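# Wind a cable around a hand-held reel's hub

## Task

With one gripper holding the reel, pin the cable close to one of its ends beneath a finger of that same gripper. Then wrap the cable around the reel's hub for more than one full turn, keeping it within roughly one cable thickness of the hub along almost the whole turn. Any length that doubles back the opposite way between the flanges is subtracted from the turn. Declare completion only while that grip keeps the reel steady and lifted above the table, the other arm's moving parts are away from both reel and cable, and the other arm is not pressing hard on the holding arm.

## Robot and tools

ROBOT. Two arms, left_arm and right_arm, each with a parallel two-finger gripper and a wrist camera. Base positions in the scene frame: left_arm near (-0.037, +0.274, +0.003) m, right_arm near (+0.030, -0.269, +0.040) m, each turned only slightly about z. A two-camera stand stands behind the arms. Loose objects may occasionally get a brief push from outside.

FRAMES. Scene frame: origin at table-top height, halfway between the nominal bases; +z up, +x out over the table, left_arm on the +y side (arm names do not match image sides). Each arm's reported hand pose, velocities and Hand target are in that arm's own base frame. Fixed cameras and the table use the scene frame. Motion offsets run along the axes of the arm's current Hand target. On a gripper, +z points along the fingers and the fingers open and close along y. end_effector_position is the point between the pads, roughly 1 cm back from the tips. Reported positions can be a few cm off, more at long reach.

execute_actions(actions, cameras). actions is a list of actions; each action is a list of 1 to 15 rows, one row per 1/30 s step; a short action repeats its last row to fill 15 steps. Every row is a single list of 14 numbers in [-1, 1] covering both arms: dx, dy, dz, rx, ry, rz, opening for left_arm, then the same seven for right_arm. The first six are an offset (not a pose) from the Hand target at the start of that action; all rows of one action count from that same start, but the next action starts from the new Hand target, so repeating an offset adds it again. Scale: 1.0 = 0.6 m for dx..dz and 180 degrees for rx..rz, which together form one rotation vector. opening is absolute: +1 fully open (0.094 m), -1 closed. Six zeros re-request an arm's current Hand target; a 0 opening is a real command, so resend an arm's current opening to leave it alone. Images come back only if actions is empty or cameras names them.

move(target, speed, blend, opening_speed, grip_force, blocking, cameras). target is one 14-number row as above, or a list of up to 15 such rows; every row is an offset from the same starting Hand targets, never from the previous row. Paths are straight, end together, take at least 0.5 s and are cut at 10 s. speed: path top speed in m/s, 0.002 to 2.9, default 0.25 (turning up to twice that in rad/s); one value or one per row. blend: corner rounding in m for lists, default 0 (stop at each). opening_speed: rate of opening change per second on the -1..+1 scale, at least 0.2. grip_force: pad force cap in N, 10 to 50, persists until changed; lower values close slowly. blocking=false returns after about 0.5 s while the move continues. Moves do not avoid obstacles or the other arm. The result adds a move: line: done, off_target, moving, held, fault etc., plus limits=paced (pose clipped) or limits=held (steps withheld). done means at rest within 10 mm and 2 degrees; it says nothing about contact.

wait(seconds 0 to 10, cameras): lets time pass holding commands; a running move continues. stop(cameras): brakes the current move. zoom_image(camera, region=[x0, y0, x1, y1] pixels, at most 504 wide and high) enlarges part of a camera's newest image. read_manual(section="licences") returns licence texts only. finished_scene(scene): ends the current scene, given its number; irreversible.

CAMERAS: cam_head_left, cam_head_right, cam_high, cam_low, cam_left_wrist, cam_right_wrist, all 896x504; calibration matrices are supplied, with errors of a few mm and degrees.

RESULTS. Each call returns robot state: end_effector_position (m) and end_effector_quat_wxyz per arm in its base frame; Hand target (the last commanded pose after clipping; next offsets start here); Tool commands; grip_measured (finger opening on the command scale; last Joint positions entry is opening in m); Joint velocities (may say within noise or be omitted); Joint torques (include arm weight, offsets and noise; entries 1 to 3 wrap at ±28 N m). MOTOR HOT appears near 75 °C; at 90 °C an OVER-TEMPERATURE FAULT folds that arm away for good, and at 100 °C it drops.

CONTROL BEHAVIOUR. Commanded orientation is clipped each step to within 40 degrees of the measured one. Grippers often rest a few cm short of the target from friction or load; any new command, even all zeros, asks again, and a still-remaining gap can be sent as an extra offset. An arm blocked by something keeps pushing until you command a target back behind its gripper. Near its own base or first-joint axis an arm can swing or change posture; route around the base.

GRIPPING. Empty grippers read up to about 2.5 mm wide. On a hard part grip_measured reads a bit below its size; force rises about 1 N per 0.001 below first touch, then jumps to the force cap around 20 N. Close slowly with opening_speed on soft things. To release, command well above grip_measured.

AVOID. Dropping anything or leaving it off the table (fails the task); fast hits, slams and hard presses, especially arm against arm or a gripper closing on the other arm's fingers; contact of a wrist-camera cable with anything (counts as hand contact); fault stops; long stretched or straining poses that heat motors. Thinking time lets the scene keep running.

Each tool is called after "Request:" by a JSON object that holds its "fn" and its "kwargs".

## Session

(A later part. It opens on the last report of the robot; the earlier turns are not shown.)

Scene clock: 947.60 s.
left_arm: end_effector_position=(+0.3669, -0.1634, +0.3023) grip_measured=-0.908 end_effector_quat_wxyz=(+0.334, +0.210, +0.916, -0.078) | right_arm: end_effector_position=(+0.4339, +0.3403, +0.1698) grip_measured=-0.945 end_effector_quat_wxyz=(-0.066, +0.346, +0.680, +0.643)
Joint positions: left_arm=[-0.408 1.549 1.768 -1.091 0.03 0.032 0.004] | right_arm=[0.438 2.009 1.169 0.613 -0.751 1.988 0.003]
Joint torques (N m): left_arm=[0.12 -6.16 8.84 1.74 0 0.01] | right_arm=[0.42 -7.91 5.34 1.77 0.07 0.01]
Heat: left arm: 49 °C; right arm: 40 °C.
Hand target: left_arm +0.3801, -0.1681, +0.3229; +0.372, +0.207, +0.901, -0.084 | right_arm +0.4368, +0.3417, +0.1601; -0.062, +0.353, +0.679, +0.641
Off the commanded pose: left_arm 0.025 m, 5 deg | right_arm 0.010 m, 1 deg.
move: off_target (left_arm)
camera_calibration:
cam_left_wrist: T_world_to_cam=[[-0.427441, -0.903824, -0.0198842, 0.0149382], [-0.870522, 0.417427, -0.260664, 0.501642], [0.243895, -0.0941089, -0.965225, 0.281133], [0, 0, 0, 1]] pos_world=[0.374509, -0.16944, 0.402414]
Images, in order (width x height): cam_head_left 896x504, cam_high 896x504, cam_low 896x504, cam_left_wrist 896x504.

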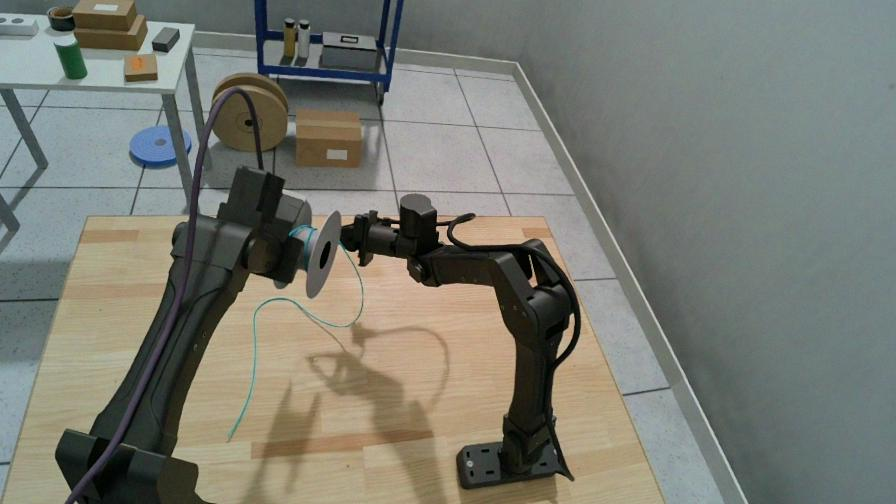

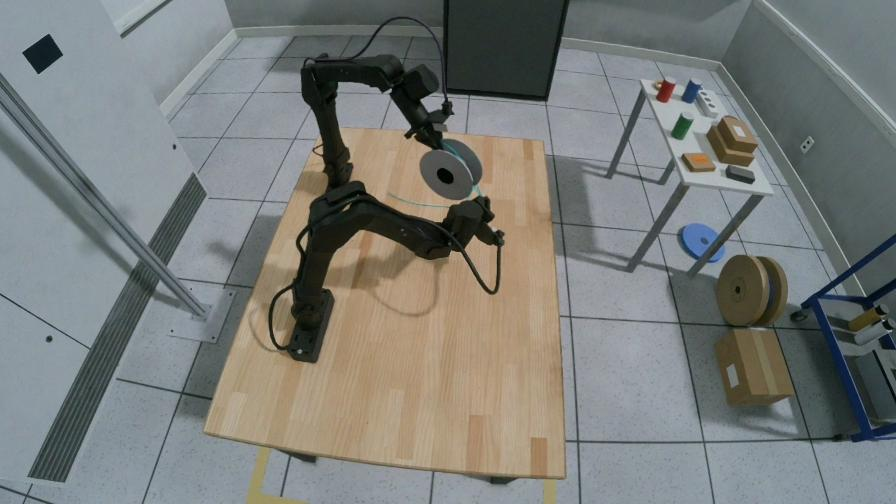

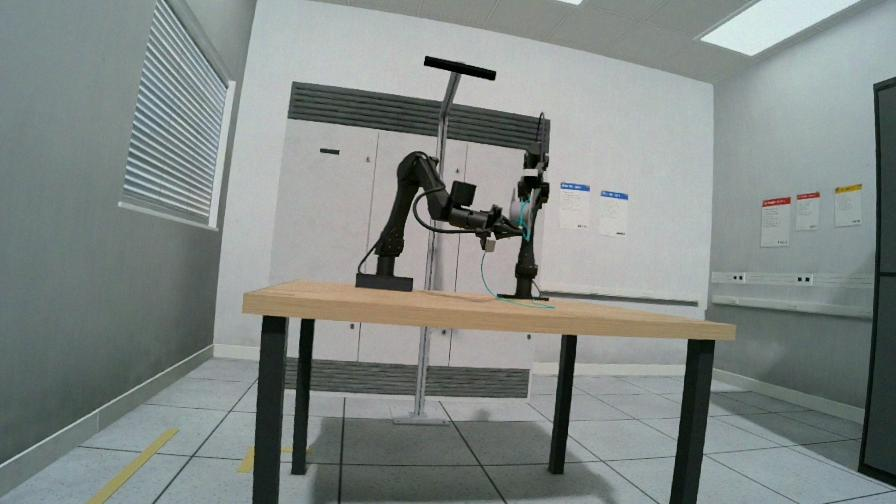

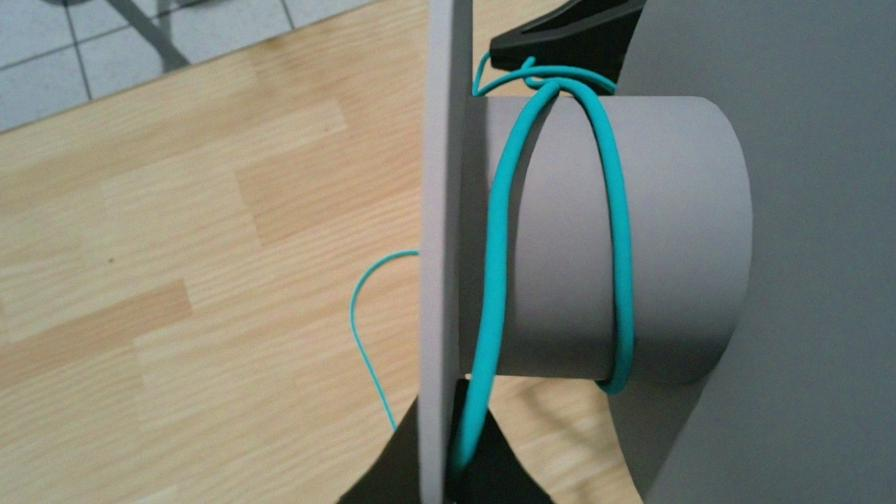

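Request:
{"fn": "move", "kwargs": {"target": [0,0,0,0,0,0,-1,0,0,0,0,0,0,-0.5], "opening_speed": 0.3, "cameras": ["cam_left_wrist","cam_low","cam_head_left"]}}

Request:
{"fn": "zoom_image", "kwargs": {"camera": "cam_low", "region": [450, 160, 600, 310]}}

Request:
{"fn": "zoom_image", "kwargs": {"camera": "cam_head_left", "region": [220, 130, 420, 330]}}

Scene clock: 971.90 s.
left_arm: end_effector_position=(+0.3669, -0.1634, +0.3023) grip_measured=-0.908 end_effector_quat_wxyz=(+0.334, +0.210, +0.916, -0.078) | right_arm: end_effector_position=(+0.4350, +0.3398, +0.1697) grip_measured=-0.501 end_effector_quat_wxyz=(-0.064, +0.349, +0.679, +0.643)
Joint positions: left_arm=[-0.408 1.549 1.768 -1.091 0.03 0.032 0.004] | right_arm=[0.438 2.009 1.169 0.613 -0.744 1.989 0.023]
Joint torques (N m): left_arm=[0.13 -6.16 8.84 1.74 0 0.01] | right_arm=[0.38 -7.87 5.39 1.71 -0.01 0.01]
Heat: left arm: 49 °C; right arm: 41 °C.
Hand target: left_arm +0.3801, -0.1681, +0.3229; +0.372, +0.207, +0.901, -0.084 | right_arm +0.4368, +0.3417, +0.1601; -0.061, +0.353, +0.679, +0.641
Off the commanded pose: left_arm 0.025 m, 5 deg | right_arm 0.010 m, 1 deg.
move: off_target (left_arm)
camera_calibration:
cam_left_wrist: T_world_to_cam=[[-0.427441, -0.903824, -0.0198842, 0.0149382], [-0.870522, 0.417427, -0.260664, 0.501642], [0.243895, -0.0941089, -0.965225, 0.281133], [0, 0, 0, 1]] pos_world=[0.374509, -0.16944, 0.402414]
Images, in order (width x height): cam_head_left 896x504, cam_low 896x504, cam_left_wrist 896x504.

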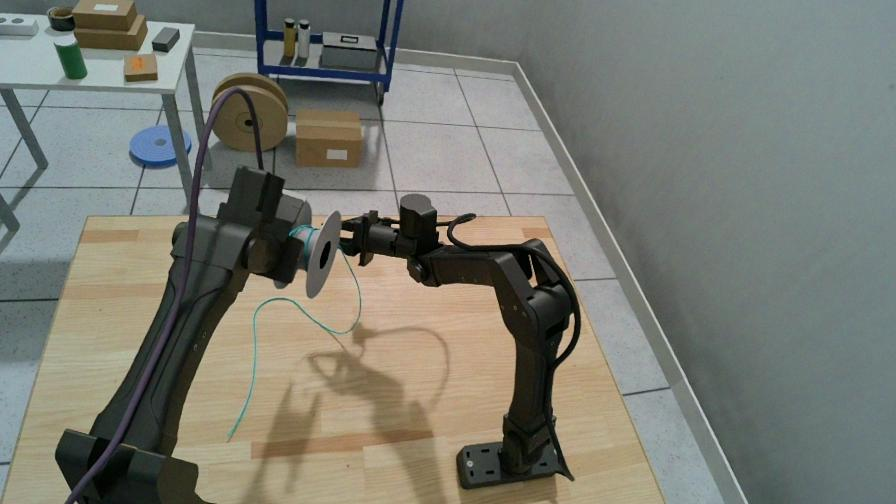

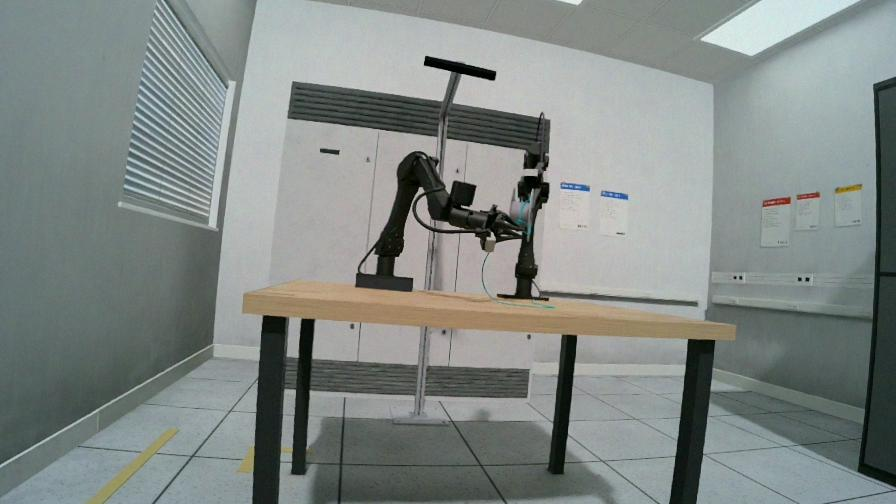

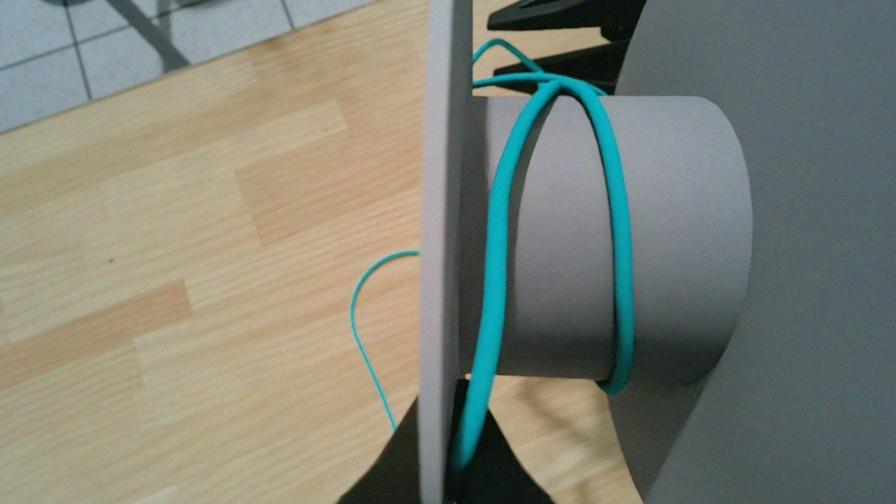

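Scaled by 3.360 from the camera's 896x504 image, which has a finer 1280x720 frame.

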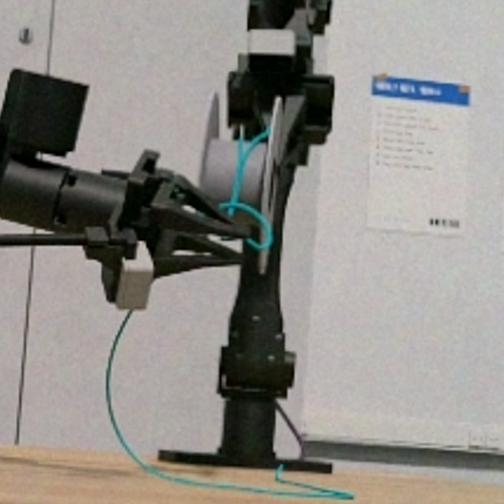

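Scaled by 2.520 from the camera's 896x504 image, which has a finer 1280x720 frame.

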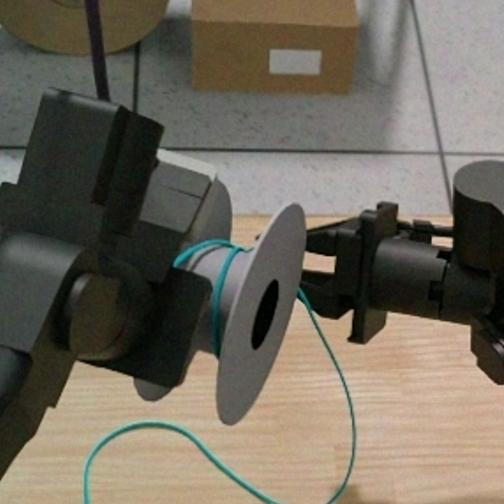

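Request:
{"fn": "move", "kwargs": {"target": [0,0,0,0,0,0,-1,0,0,-0.15,0,0,0,-0.5], "speed": 0.06, "cameras": ["cam_left_wrist","cam_low","cam_head_left","cam_right_wrist"]}}

Request:
{"fn": "zoom_image", "kwargs": {"camera": "cam_low", "region": [450, 160, 600, 310]}}

Request:
{"fn": "zoom_image", "kwargs": {"camera": "cam_head_left", "region": [220, 130, 420, 330]}}

Scene clock: 977.60 s.
left_arm: end_effector_position=(+0.3669, -0.1634, +0.3023) grip_measured=-0.908 end_effector_quat_wxyz=(+0.334, +0.210, +0.916, -0.078) | right_arm: end_effector_position=(+0.4078, +0.2615, +0.1545) grip_measured=-0.501 end_effector_quat_wxyz=(-0.075, +0.377, +0.678, +0.627)
Joint positions: left_arm=[-0.408 1.549 1.768 -1.091 0.03 0.032 0.004] | right_arm=[0.277 1.849 0.926 0.599 -0.88 1.944 0.023]
Joint torques (N m): left_arm=[0.13 -6.17 8.83 1.74 0 0.01] | right_arm=[-0.46 -12.21 5.19 1.45 -0.33 -0.2]
Heat: left arm: 49 °C; right arm: 41 °C.
Hand target: left_arm +0.3801, -0.1681, +0.3229; +0.372, +0.207, +0.901, -0.084 | right_arm +0.4035, +0.2595, +0.1756; -0.061, +0.353, +0.679, +0.641
Off the commanded pose: left_arm 0.025 m, 5 deg | right_arm 0.022 m, 3 deg.
move: off_target (left_arm, right_arm)
camera_calibration:
cam_left_wrist: T_world_to_cam=[[-0.427441, -0.903824, -0.0198842, 0.0149382], [-0.870522, 0.417427, -0.260664, 0.501642], [0.243895, -0.0941089, -0.965225, 0.281133], [0, 0, 0, 1]] pos_world=[0.374509, -0.16944, 0.402414]
cam_right_wrist: T_world_to_cam=[[-0.604687, 0.100026, -0.790158, 0.344], [-0.794227, -0.0014369, 0.607619, 0.267698], [0.059642, 0.994984, 0.0803119, -0.205602], [0, 0, 0, 1]] pos_world=[0.432888, 0.170547, 0.125668]
Images, in order (width x height): cam_head_left 896x504, cam_low 896x504, cam_left_wrist 896x504, cam_right_wrist 896x504.

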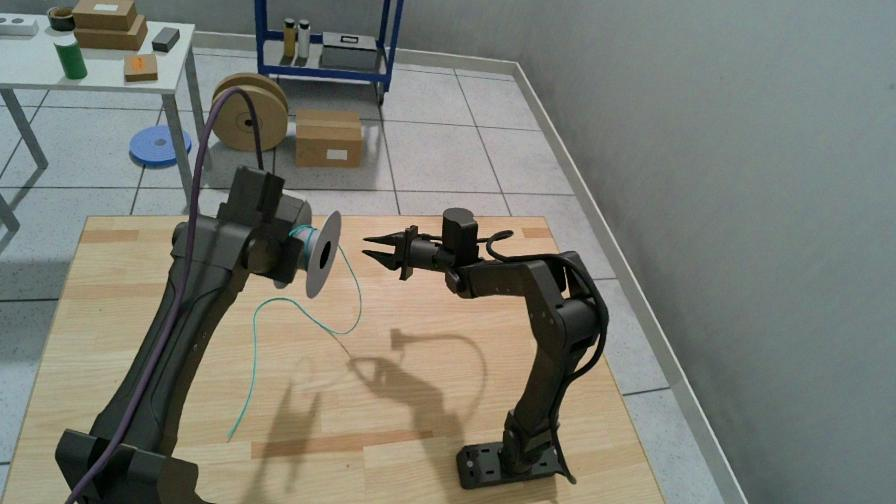

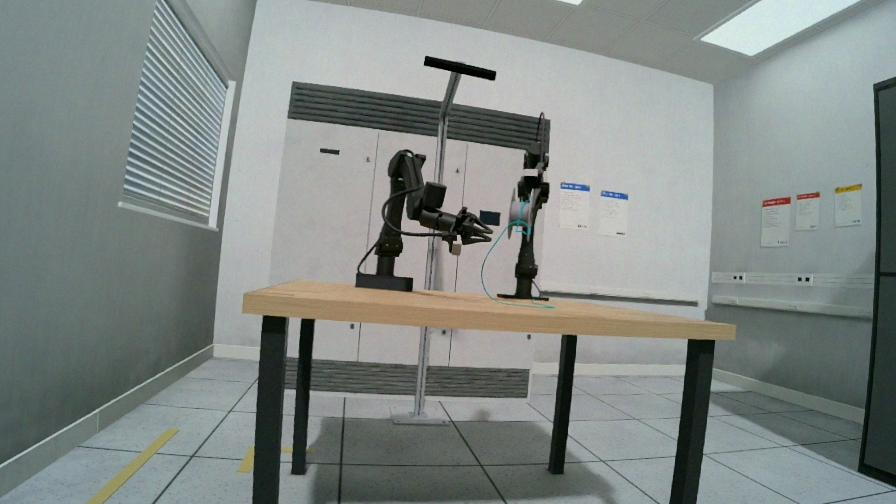

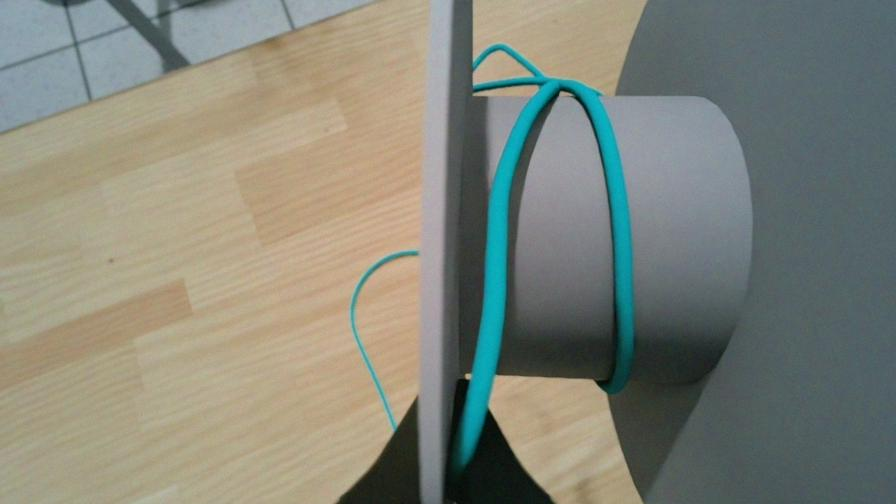

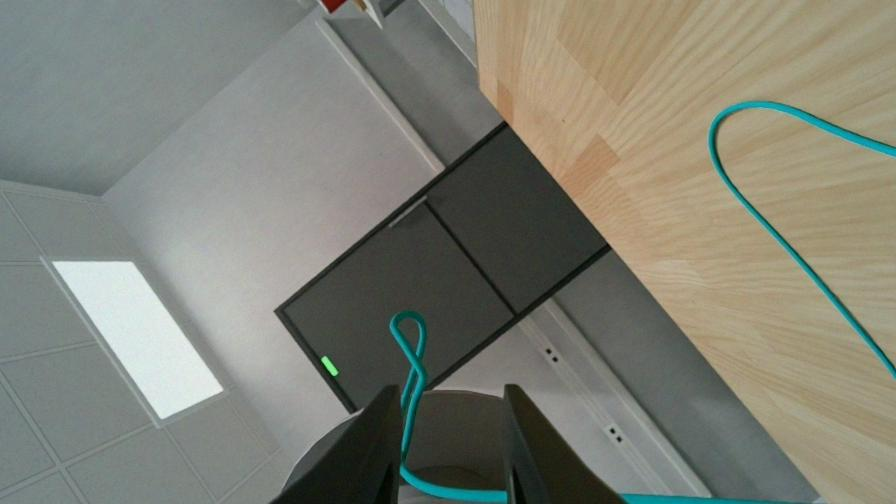

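Scaled by 3.360 from the camera's 896x504 image, which has a finer 1280x720 frame.

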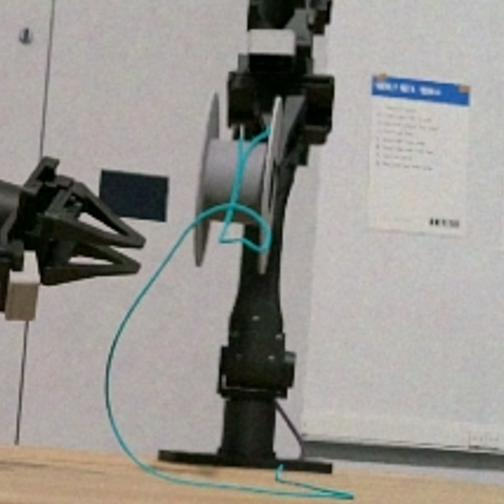

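Scaled by 2.520 from the camera's 896x504 image, which has a finer 1280x720 frame.

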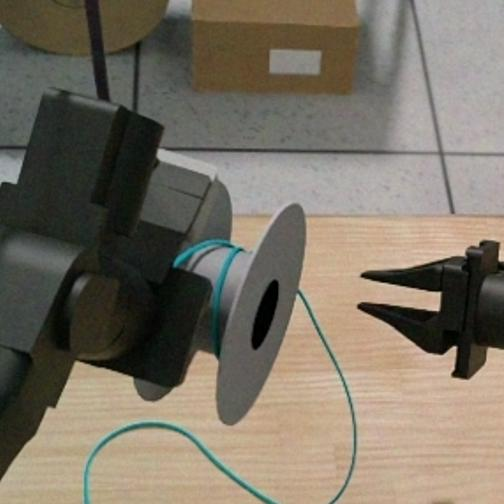

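Request:
{"fn": "move", "kwargs": {"target": [0,0,0,0,0,0,-1,0.0999,-0.0668,-0.0708,0.0907,0.026,-0.541,0.2], "speed": 0.12, "cameras": ["cam_left_wrist","cam_low","cam_head_left","cam_right_wrist"]}}

Request:
{"fn": "zoom_image", "kwargs": {"camera": "cam_low", "region": [450, 160, 600, 310]}}

Request:
{"fn": "zoom_image", "kwargs": {"camera": "cam_head_left", "region": [220, 130, 420, 330]}}

Scene clock: 1051.77 s.
left_arm: end_effector_position=(+0.3669, -0.1634, +0.3023) grip_measured=-0.908 end_effector_quat_wxyz=(+0.334, +0.210, +0.916, -0.078) | right_arm: end_effector_position=(+0.3242, +0.2465, +0.1689) grip_measured=+0.199 end_effector_quat_wxyz=(+0.352, -0.296, +0.796, +0.394)
Joint positions: left_arm=[-0.408 1.549 1.768 -1.091 0.03 0.032 0.004] | right_arm=[0.343 1.458 0.852 -0.037 -0.744 0.017 0.056]
Joint torques (N m): left_arm=[0.12 -6.16 8.84 1.74 0 0.01] | right_arm=[0.53 -8.59 5.89 1.32 -0.23 -0.12]
Heat: left arm: 50 °C; right arm: 41 °C.
Hand target: left_arm +0.3801, -0.1681, +0.3229; +0.372, +0.207, +0.901, -0.084 | right_arm +0.3210, +0.2475, +0.1819; +0.371, -0.309, +0.784, +0.390
Off the commanded pose: left_arm 0.025 m, 5 deg | right_arm 0.013 m, 3 deg.
move: off_target (left_arm, right_arm)
camera_calibration:
cam_left_wrist: T_world_to_cam=[[-0.427441, -0.903824, -0.0198842, 0.0149382], [-0.870522, 0.417427, -0.260664, 0.501642], [0.243895, -0.0941089, -0.965225, 0.281133], [0, 0, 0, 1]] pos_world=[0.374509, -0.16944, 0.402414]
cam_right_wrist: T_world_to_cam=[[0.74803, -0.494363, -0.442782, -0.0444457], [-0.662875, -0.524021, -0.534788, 0.471726], [0.0323525, 0.693547, -0.719684, 0.0313462], [0, 0, 0, 1]] pos_world=[0.344928, 0.203482, 0.255153]
Images, in order (width x height): cam_head_left 896x504, cam_low 896x504, cam_left_wrist 896x504, cam_right_wrist 896x504.

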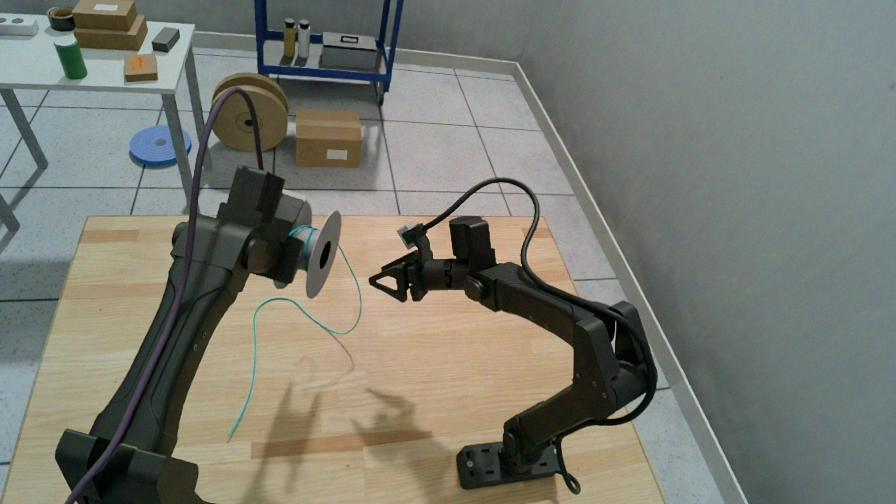

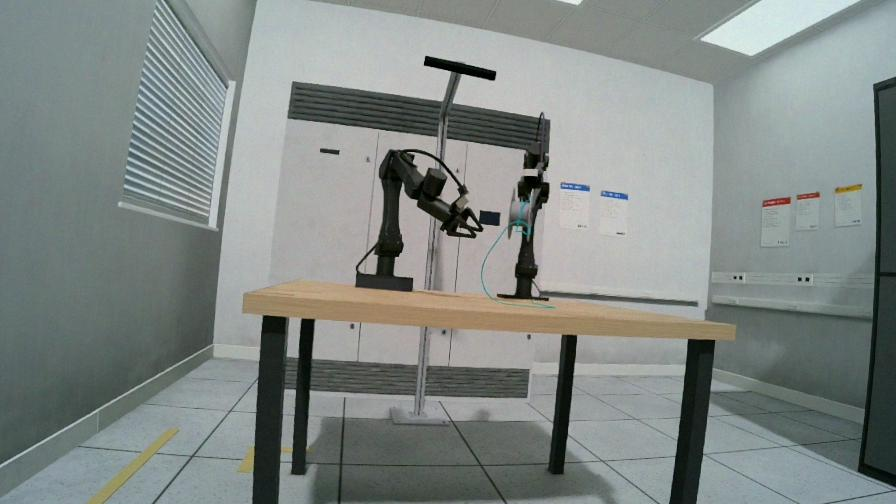

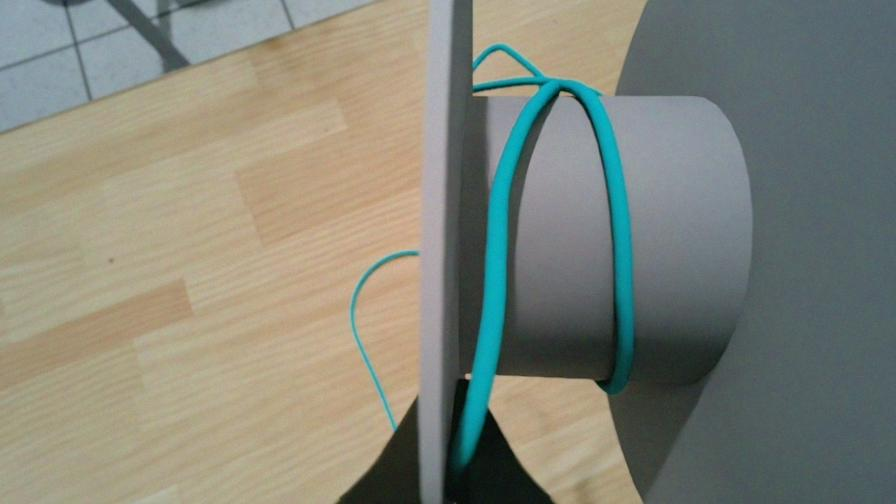

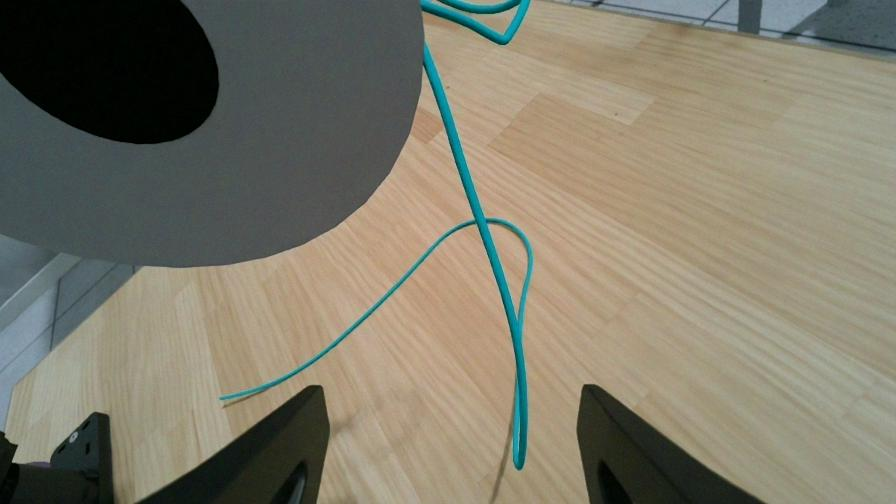

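Scaled by 3.360 from the camera's 896x504 image, which has a finer 1280x720 frame.

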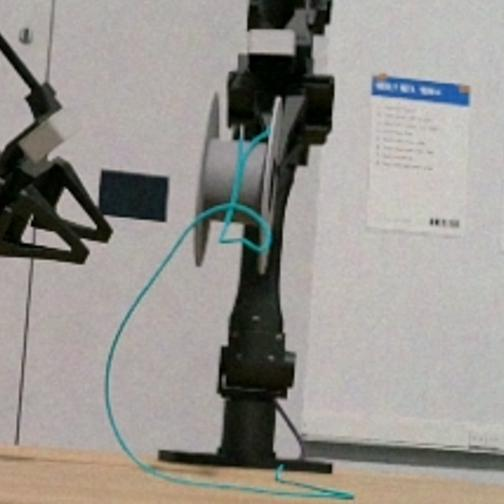

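Scaled by 2.520 from the camera's 896x504 image, which has a finer 1280x720 frame.

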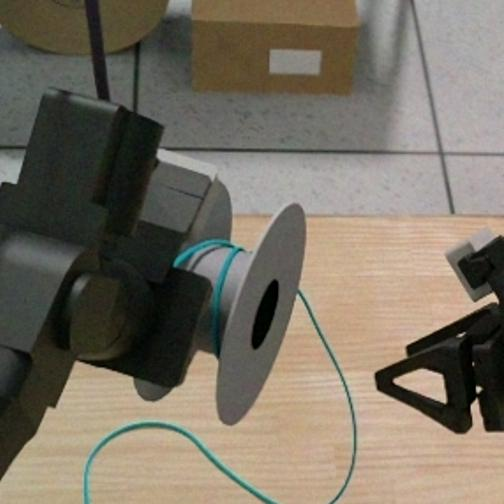

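Request:
{"fn": "move", "kwargs": {"target": [0,0,0,0,0,0,-1,-0.0042,-0.0237,0.1163,0.0095,0.0261,-0.0555,0.2], "speed": 0.08, "cameras": ["cam_head_left","cam_low","cam_right_wrist"]}}

Request:
{"fn": "zoom_image", "kwargs": {"camera": "cam_low", "region": [450, 160, 600, 310]}}

Request:
{"fn": "zoom_image", "kwargs": {"camera": "cam_head_left", "region": [220, 130, 420, 330]}}

Scene clock: 1068.97 s.
left_arm: end_effector_position=(+0.3669, -0.1634, +0.3023) grip_measured=-0.908 end_effector_quat_wxyz=(+0.334, +0.210, +0.916, -0.078) | right_arm: end_effector_position=(+0.3477, +0.2925, +0.1391) grip_measured=+0.199 end_effector_quat_wxyz=(+0.356, -0.376, +0.787, +0.335)
Joint positions: left_arm=[-0.408 1.549 1.768 -1.091 0.03 0.032 0.004] | right_arm=[0.469 1.661 0.998 -0.027 -0.607 -0.13 0.056]
Joint torques (N m): left_arm=[0.12 -6.16 8.84 1.74 0 0.01] | right_arm=[0.53 -5.93 8.64 1.62 -0.24 -0.14]
Heat: left arm: 50 °C; right arm: 41 °C.
Hand target: left_arm +0.3801, -0.1681, +0.3229; +0.372, +0.207, +0.901, -0.084 | right_arm +0.3571, +0.2996, +0.1493; +0.376, -0.386, +0.774, +0.332
Off the commanded pose: left_arm 0.025 m, 5 deg | right_arm 0.016 m, 3 deg.
move: off_target (left_arm, right_arm)
camera_calibration:
cam_right_wrist: T_world_to_cam=[[0.831943, -0.475811, -0.285439, -0.108937], [-0.551593, -0.653464, -0.518391, 0.492306], [0.060132, 0.588718, -0.806099, 0.0103241], [0, 0, 0, 1]] pos_world=[0.361561, 0.263793, 0.232434]
Images, in order (width x height): cam_head_left 896x504, cam_low 896x504, cam_right_wrist 896x504.

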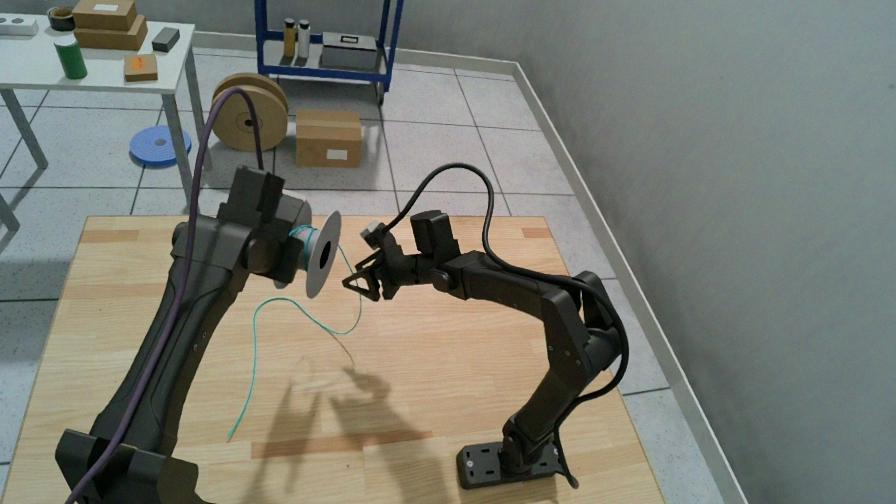

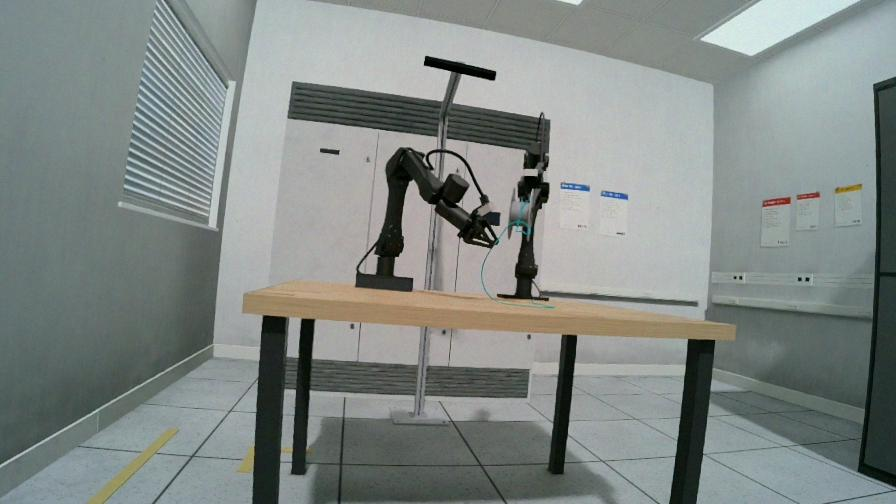

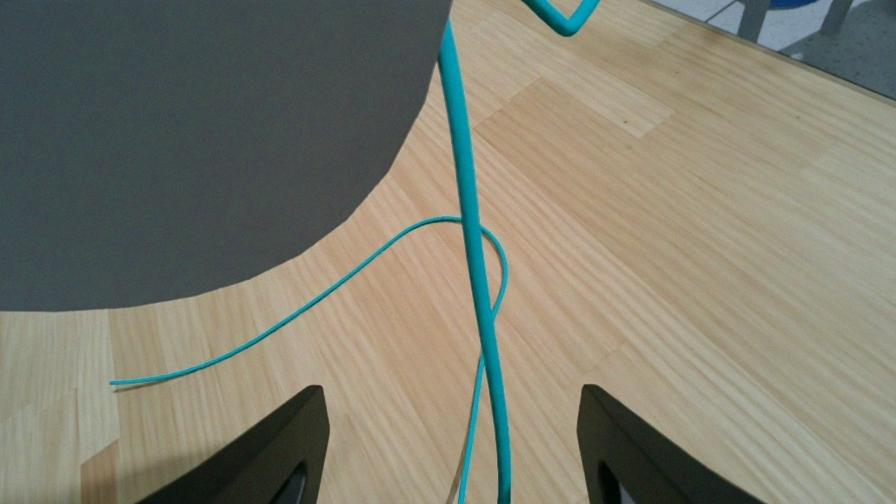

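Scaled by 3.360 from the camera's 896x504 image, which has a finer 1280x720 frame.

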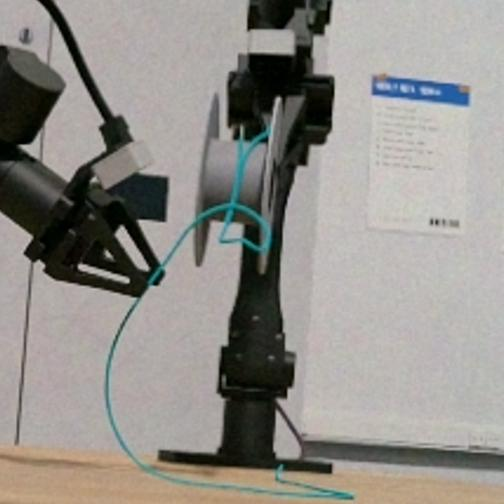

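Scaled by 2.520 from the camera's 896x504 image, which has a finer 1280x720 frame.

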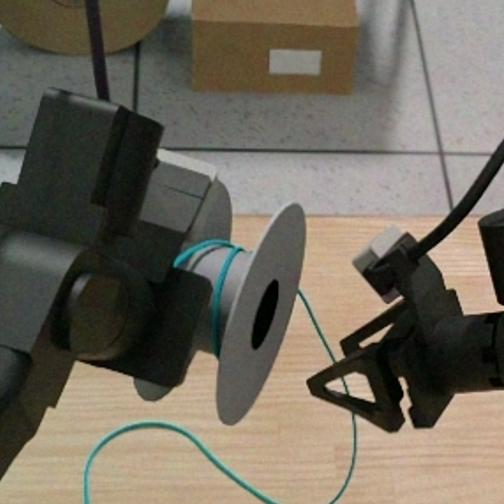

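Request:
{"fn": "move", "kwargs": {"target": [0,0,0,0,0,0,-1,0,0,0,0,0,0,-1], "opening_speed": 0.6, "cameras": ["cam_head_left","cam_low","cam_right_wrist"]}}

Request:
{"fn": "zoom_image", "kwargs": {"camera": "cam_low", "region": [450, 160, 600, 310]}}

Scene clock: 1074.73 s.
left_arm: end_effector_position=(+0.3669, -0.1634, +0.3023) grip_measured=-0.908 end_effector_quat_wxyz=(+0.334, +0.210, +0.916, -0.078) | right_arm: end_effector_position=(+0.3478, +0.2924, +0.1391) grip_measured=-0.952 end_effector_quat_wxyz=(+0.356, -0.377, +0.787, +0.335)
Joint positions: left_arm=[-0.408 1.549 1.768 -1.091 0.03 0.032 0.004] | right_arm=[0.469 1.661 0.998 -0.027 -0.606 -0.131 0.002]
Joint torques (N m): left_arm=[0.12 -6.16 8.84 1.74 0 0.01] | right_arm=[0.57 -5.89 8.58 1.58 -0.23 -0.13]
Heat: left arm: 50 °C; right arm: 41 °C.
Hand target: left_arm +0.3801, -0.1681, +0.3229; +0.372, +0.207, +0.901, -0.084 | right_arm +0.3571, +0.2996, +0.1493; +0.375, -0.386, +0.774, +0.332
Off the commanded pose: left_arm 0.025 m, 5 deg | right_arm 0.016 m, 3 deg.
move: off_target (left_arm, right_arm)
camera_calibration:
cam_right_wrist: T_world_to_cam=[[0.83227, -0.476025, -0.284124, -0.109301], [-0.551, -0.653881, -0.518497, 0.492226], [0.061034, 0.588082, -0.806495, 0.0102576], [0, 0, 0, 1]] pos_world=[0.361558, 0.263795, 0.232435]
Images, in order (width x height): cam_head_left 896x504, cam_low 896x504, cam_right_wrist 896x504.

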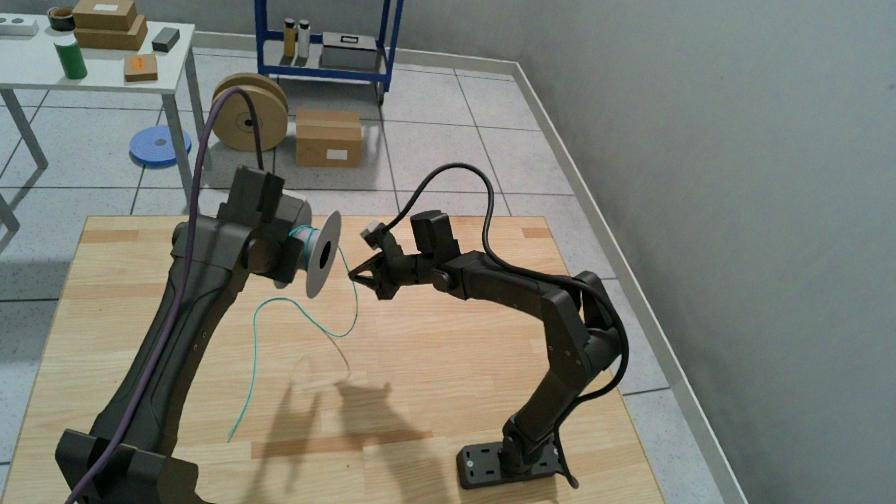

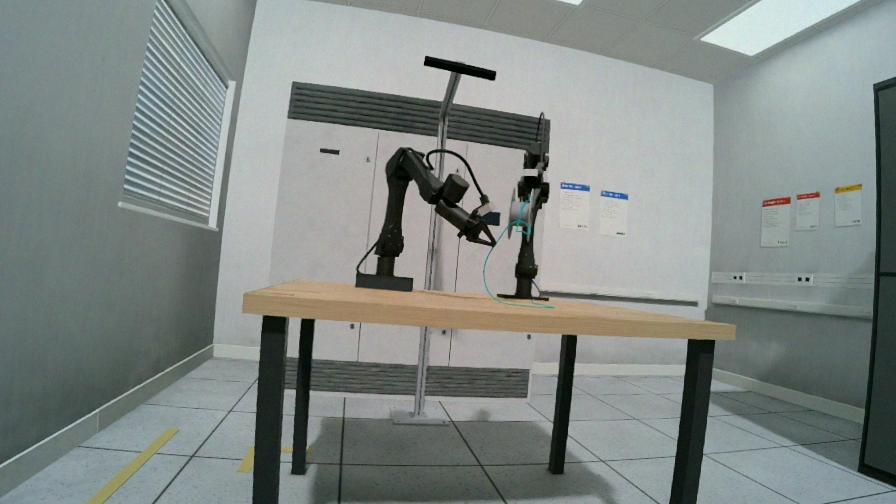

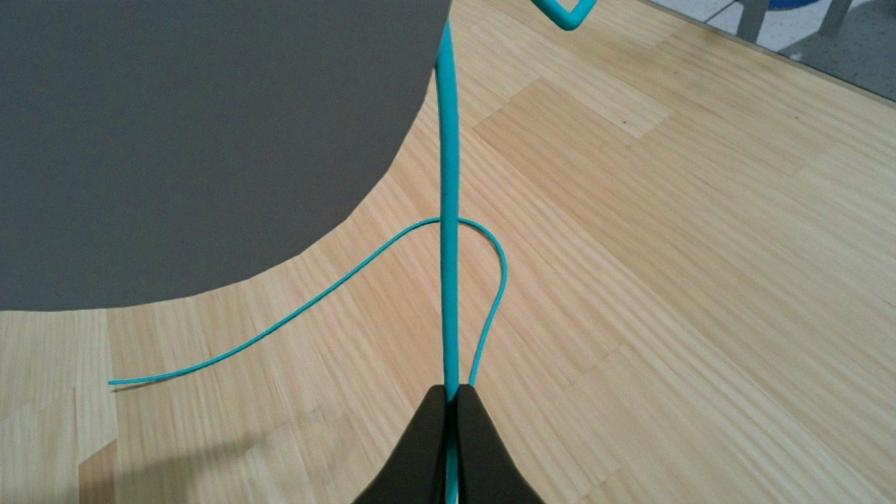

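Scaled by 3.360 from the camera's 896x504 image, which has a finer 1280x720 frame.

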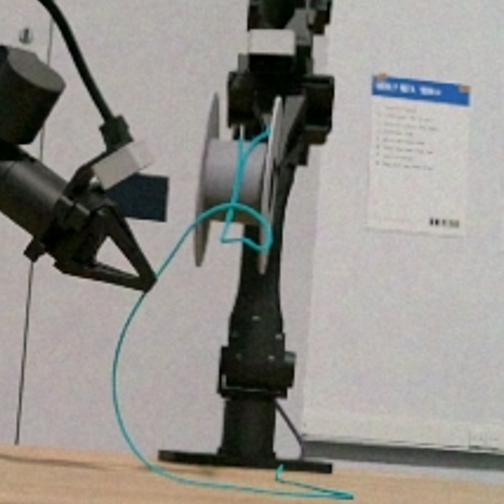

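Request:
{"fn": "move", "kwargs": {"target": [[0,0,0,0,0,0,-1,-0.1037,-0.1085,-0.0552,0,0,0,-1],[0,0,0,0,0,0,-1,-0.105,-0.2633,0.0443,-0.0144,-0.0537,0,-1]], "speed": 0.07, "blend": 0.02, "cameras": ["cam_head_left","cam_low","cam_left_wrist","cam_right_wrist"]}}

Request:
{"fn": "zoom_image", "kwargs": {"camera": "cam_low", "region": [450, 160, 600, 310]}}

Request:
{"fn": "zoom_image", "kwargs": {"camera": "cam_head_left", "region": [220, 130, 420, 330]}}

Scene clock: 1100.47 s.
left_arm: end_effector_position=(+0.3669, -0.1634, +0.3023) grip_measured=-0.908 end_effector_quat_wxyz=(+0.334, +0.210, +0.916, -0.078) | right_arm: end_effector_position=(+0.5182, +0.2656, +0.1467) grip_measured=-0.954 end_effector_quat_wxyz=(+0.418, -0.361, +0.745, +0.375)
Joint positions: left_arm=[-0.408 1.549 1.768 -1.091 0.03 0.032 0.004] | right_arm=[0.236 2.181 1.609 -0.024 -0.853 -0.193 0.002]
Joint torques (N m): left_arm=[0.12 -6.15 8.84 1.74 0 0.01] | right_arm=[-0.58 -9.62 8.72 1.6 -0.52 0.03]
Heat: left arm: 51 °C; right arm: 42 °C.
Hand target: left_arm +0.3801, -0.1681, +0.3229; +0.372, +0.207, +0.901, -0.084 | right_arm +0.5261, +0.2668, +0.1533; +0.431, -0.365, +0.732, +0.381
Off the commanded pose: left_arm 0.025 m, 5 deg | right_arm 0.010 m, 2 deg.
move: off_target (left_arm)
camera_calibration:
cam_left_wrist: T_world_to_cam=[[-0.427441, -0.903824, -0.0198842, 0.0149382], [-0.870522, 0.417427, -0.260664, 0.501642], [0.243895, -0.0941089, -0.965225, 0.281133], [0, 0, 0, 1]] pos_world=[0.374509, -0.16944, 0.402414]
cam_right_wrist: T_world_to_cam=[[0.853933, -0.439029, -0.279376, -0.283512], [-0.503629, -0.562112, -0.656039, 0.543809], [0.13098, 0.700916, -0.701114, -0.0599536], [0, 0, 0, 1]] pos_world=[0.523831, 0.223234, 0.235519]
Images, in order (width x height): cam_head_left 896x504, cam_low 896x504, cam_left_wrist 896x504, cam_right_wrist 896x504.

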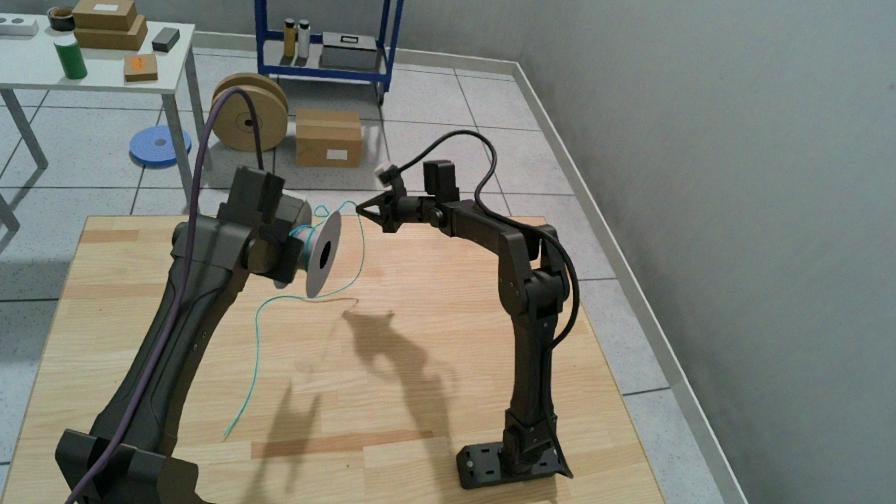

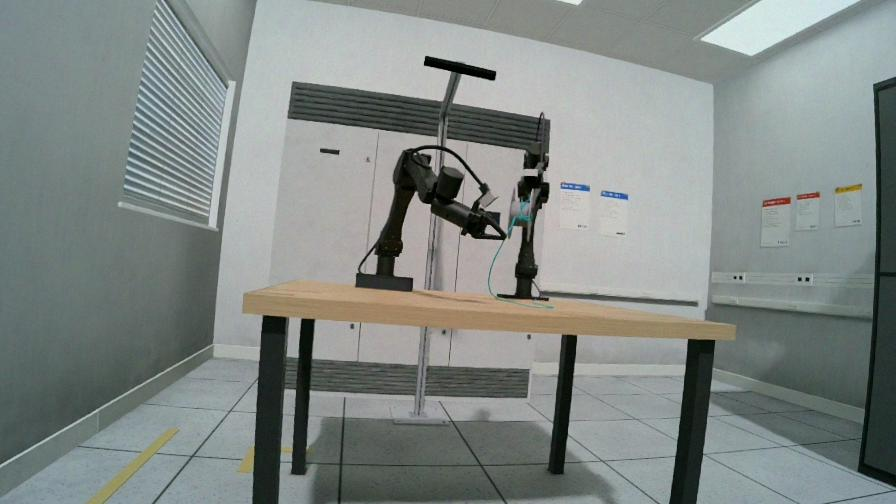

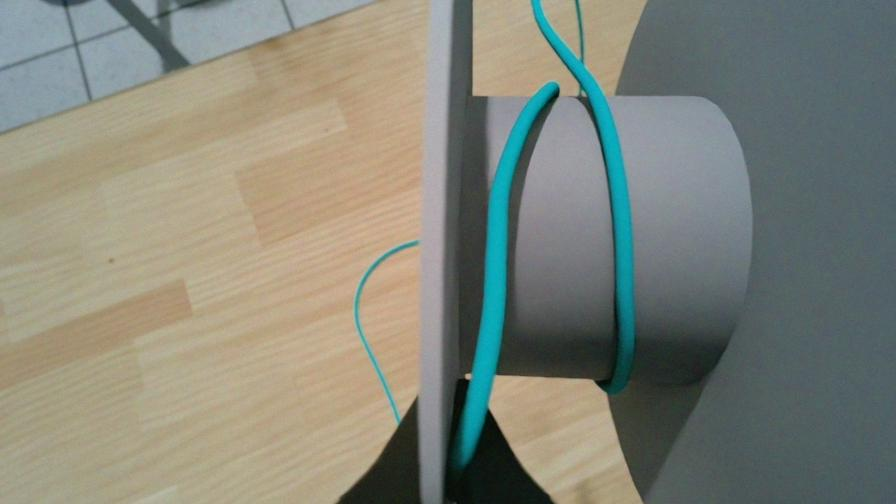

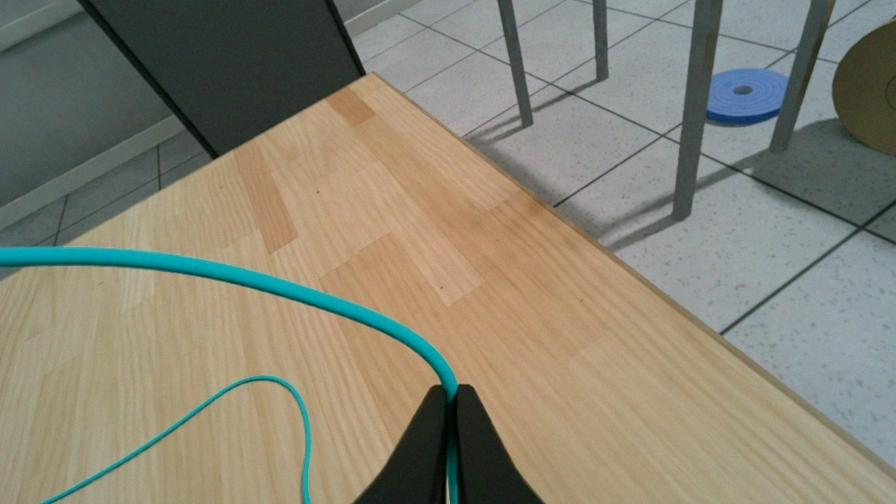

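Scaled by 3.360 from the camera's 896x504 image, which has a finer 1280x720 frame.

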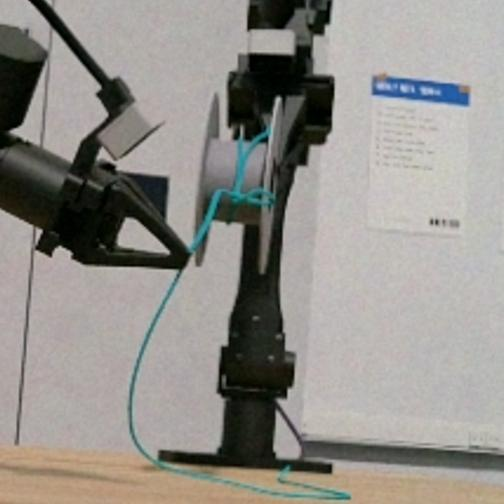

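Scaled by 2.520 from the camera's 896x504 image, which has a finer 1280x720 frame.

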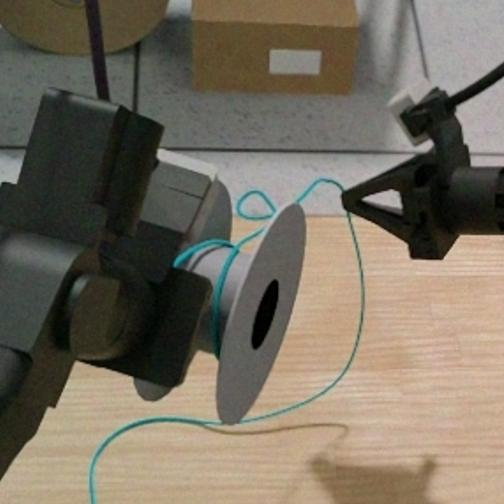

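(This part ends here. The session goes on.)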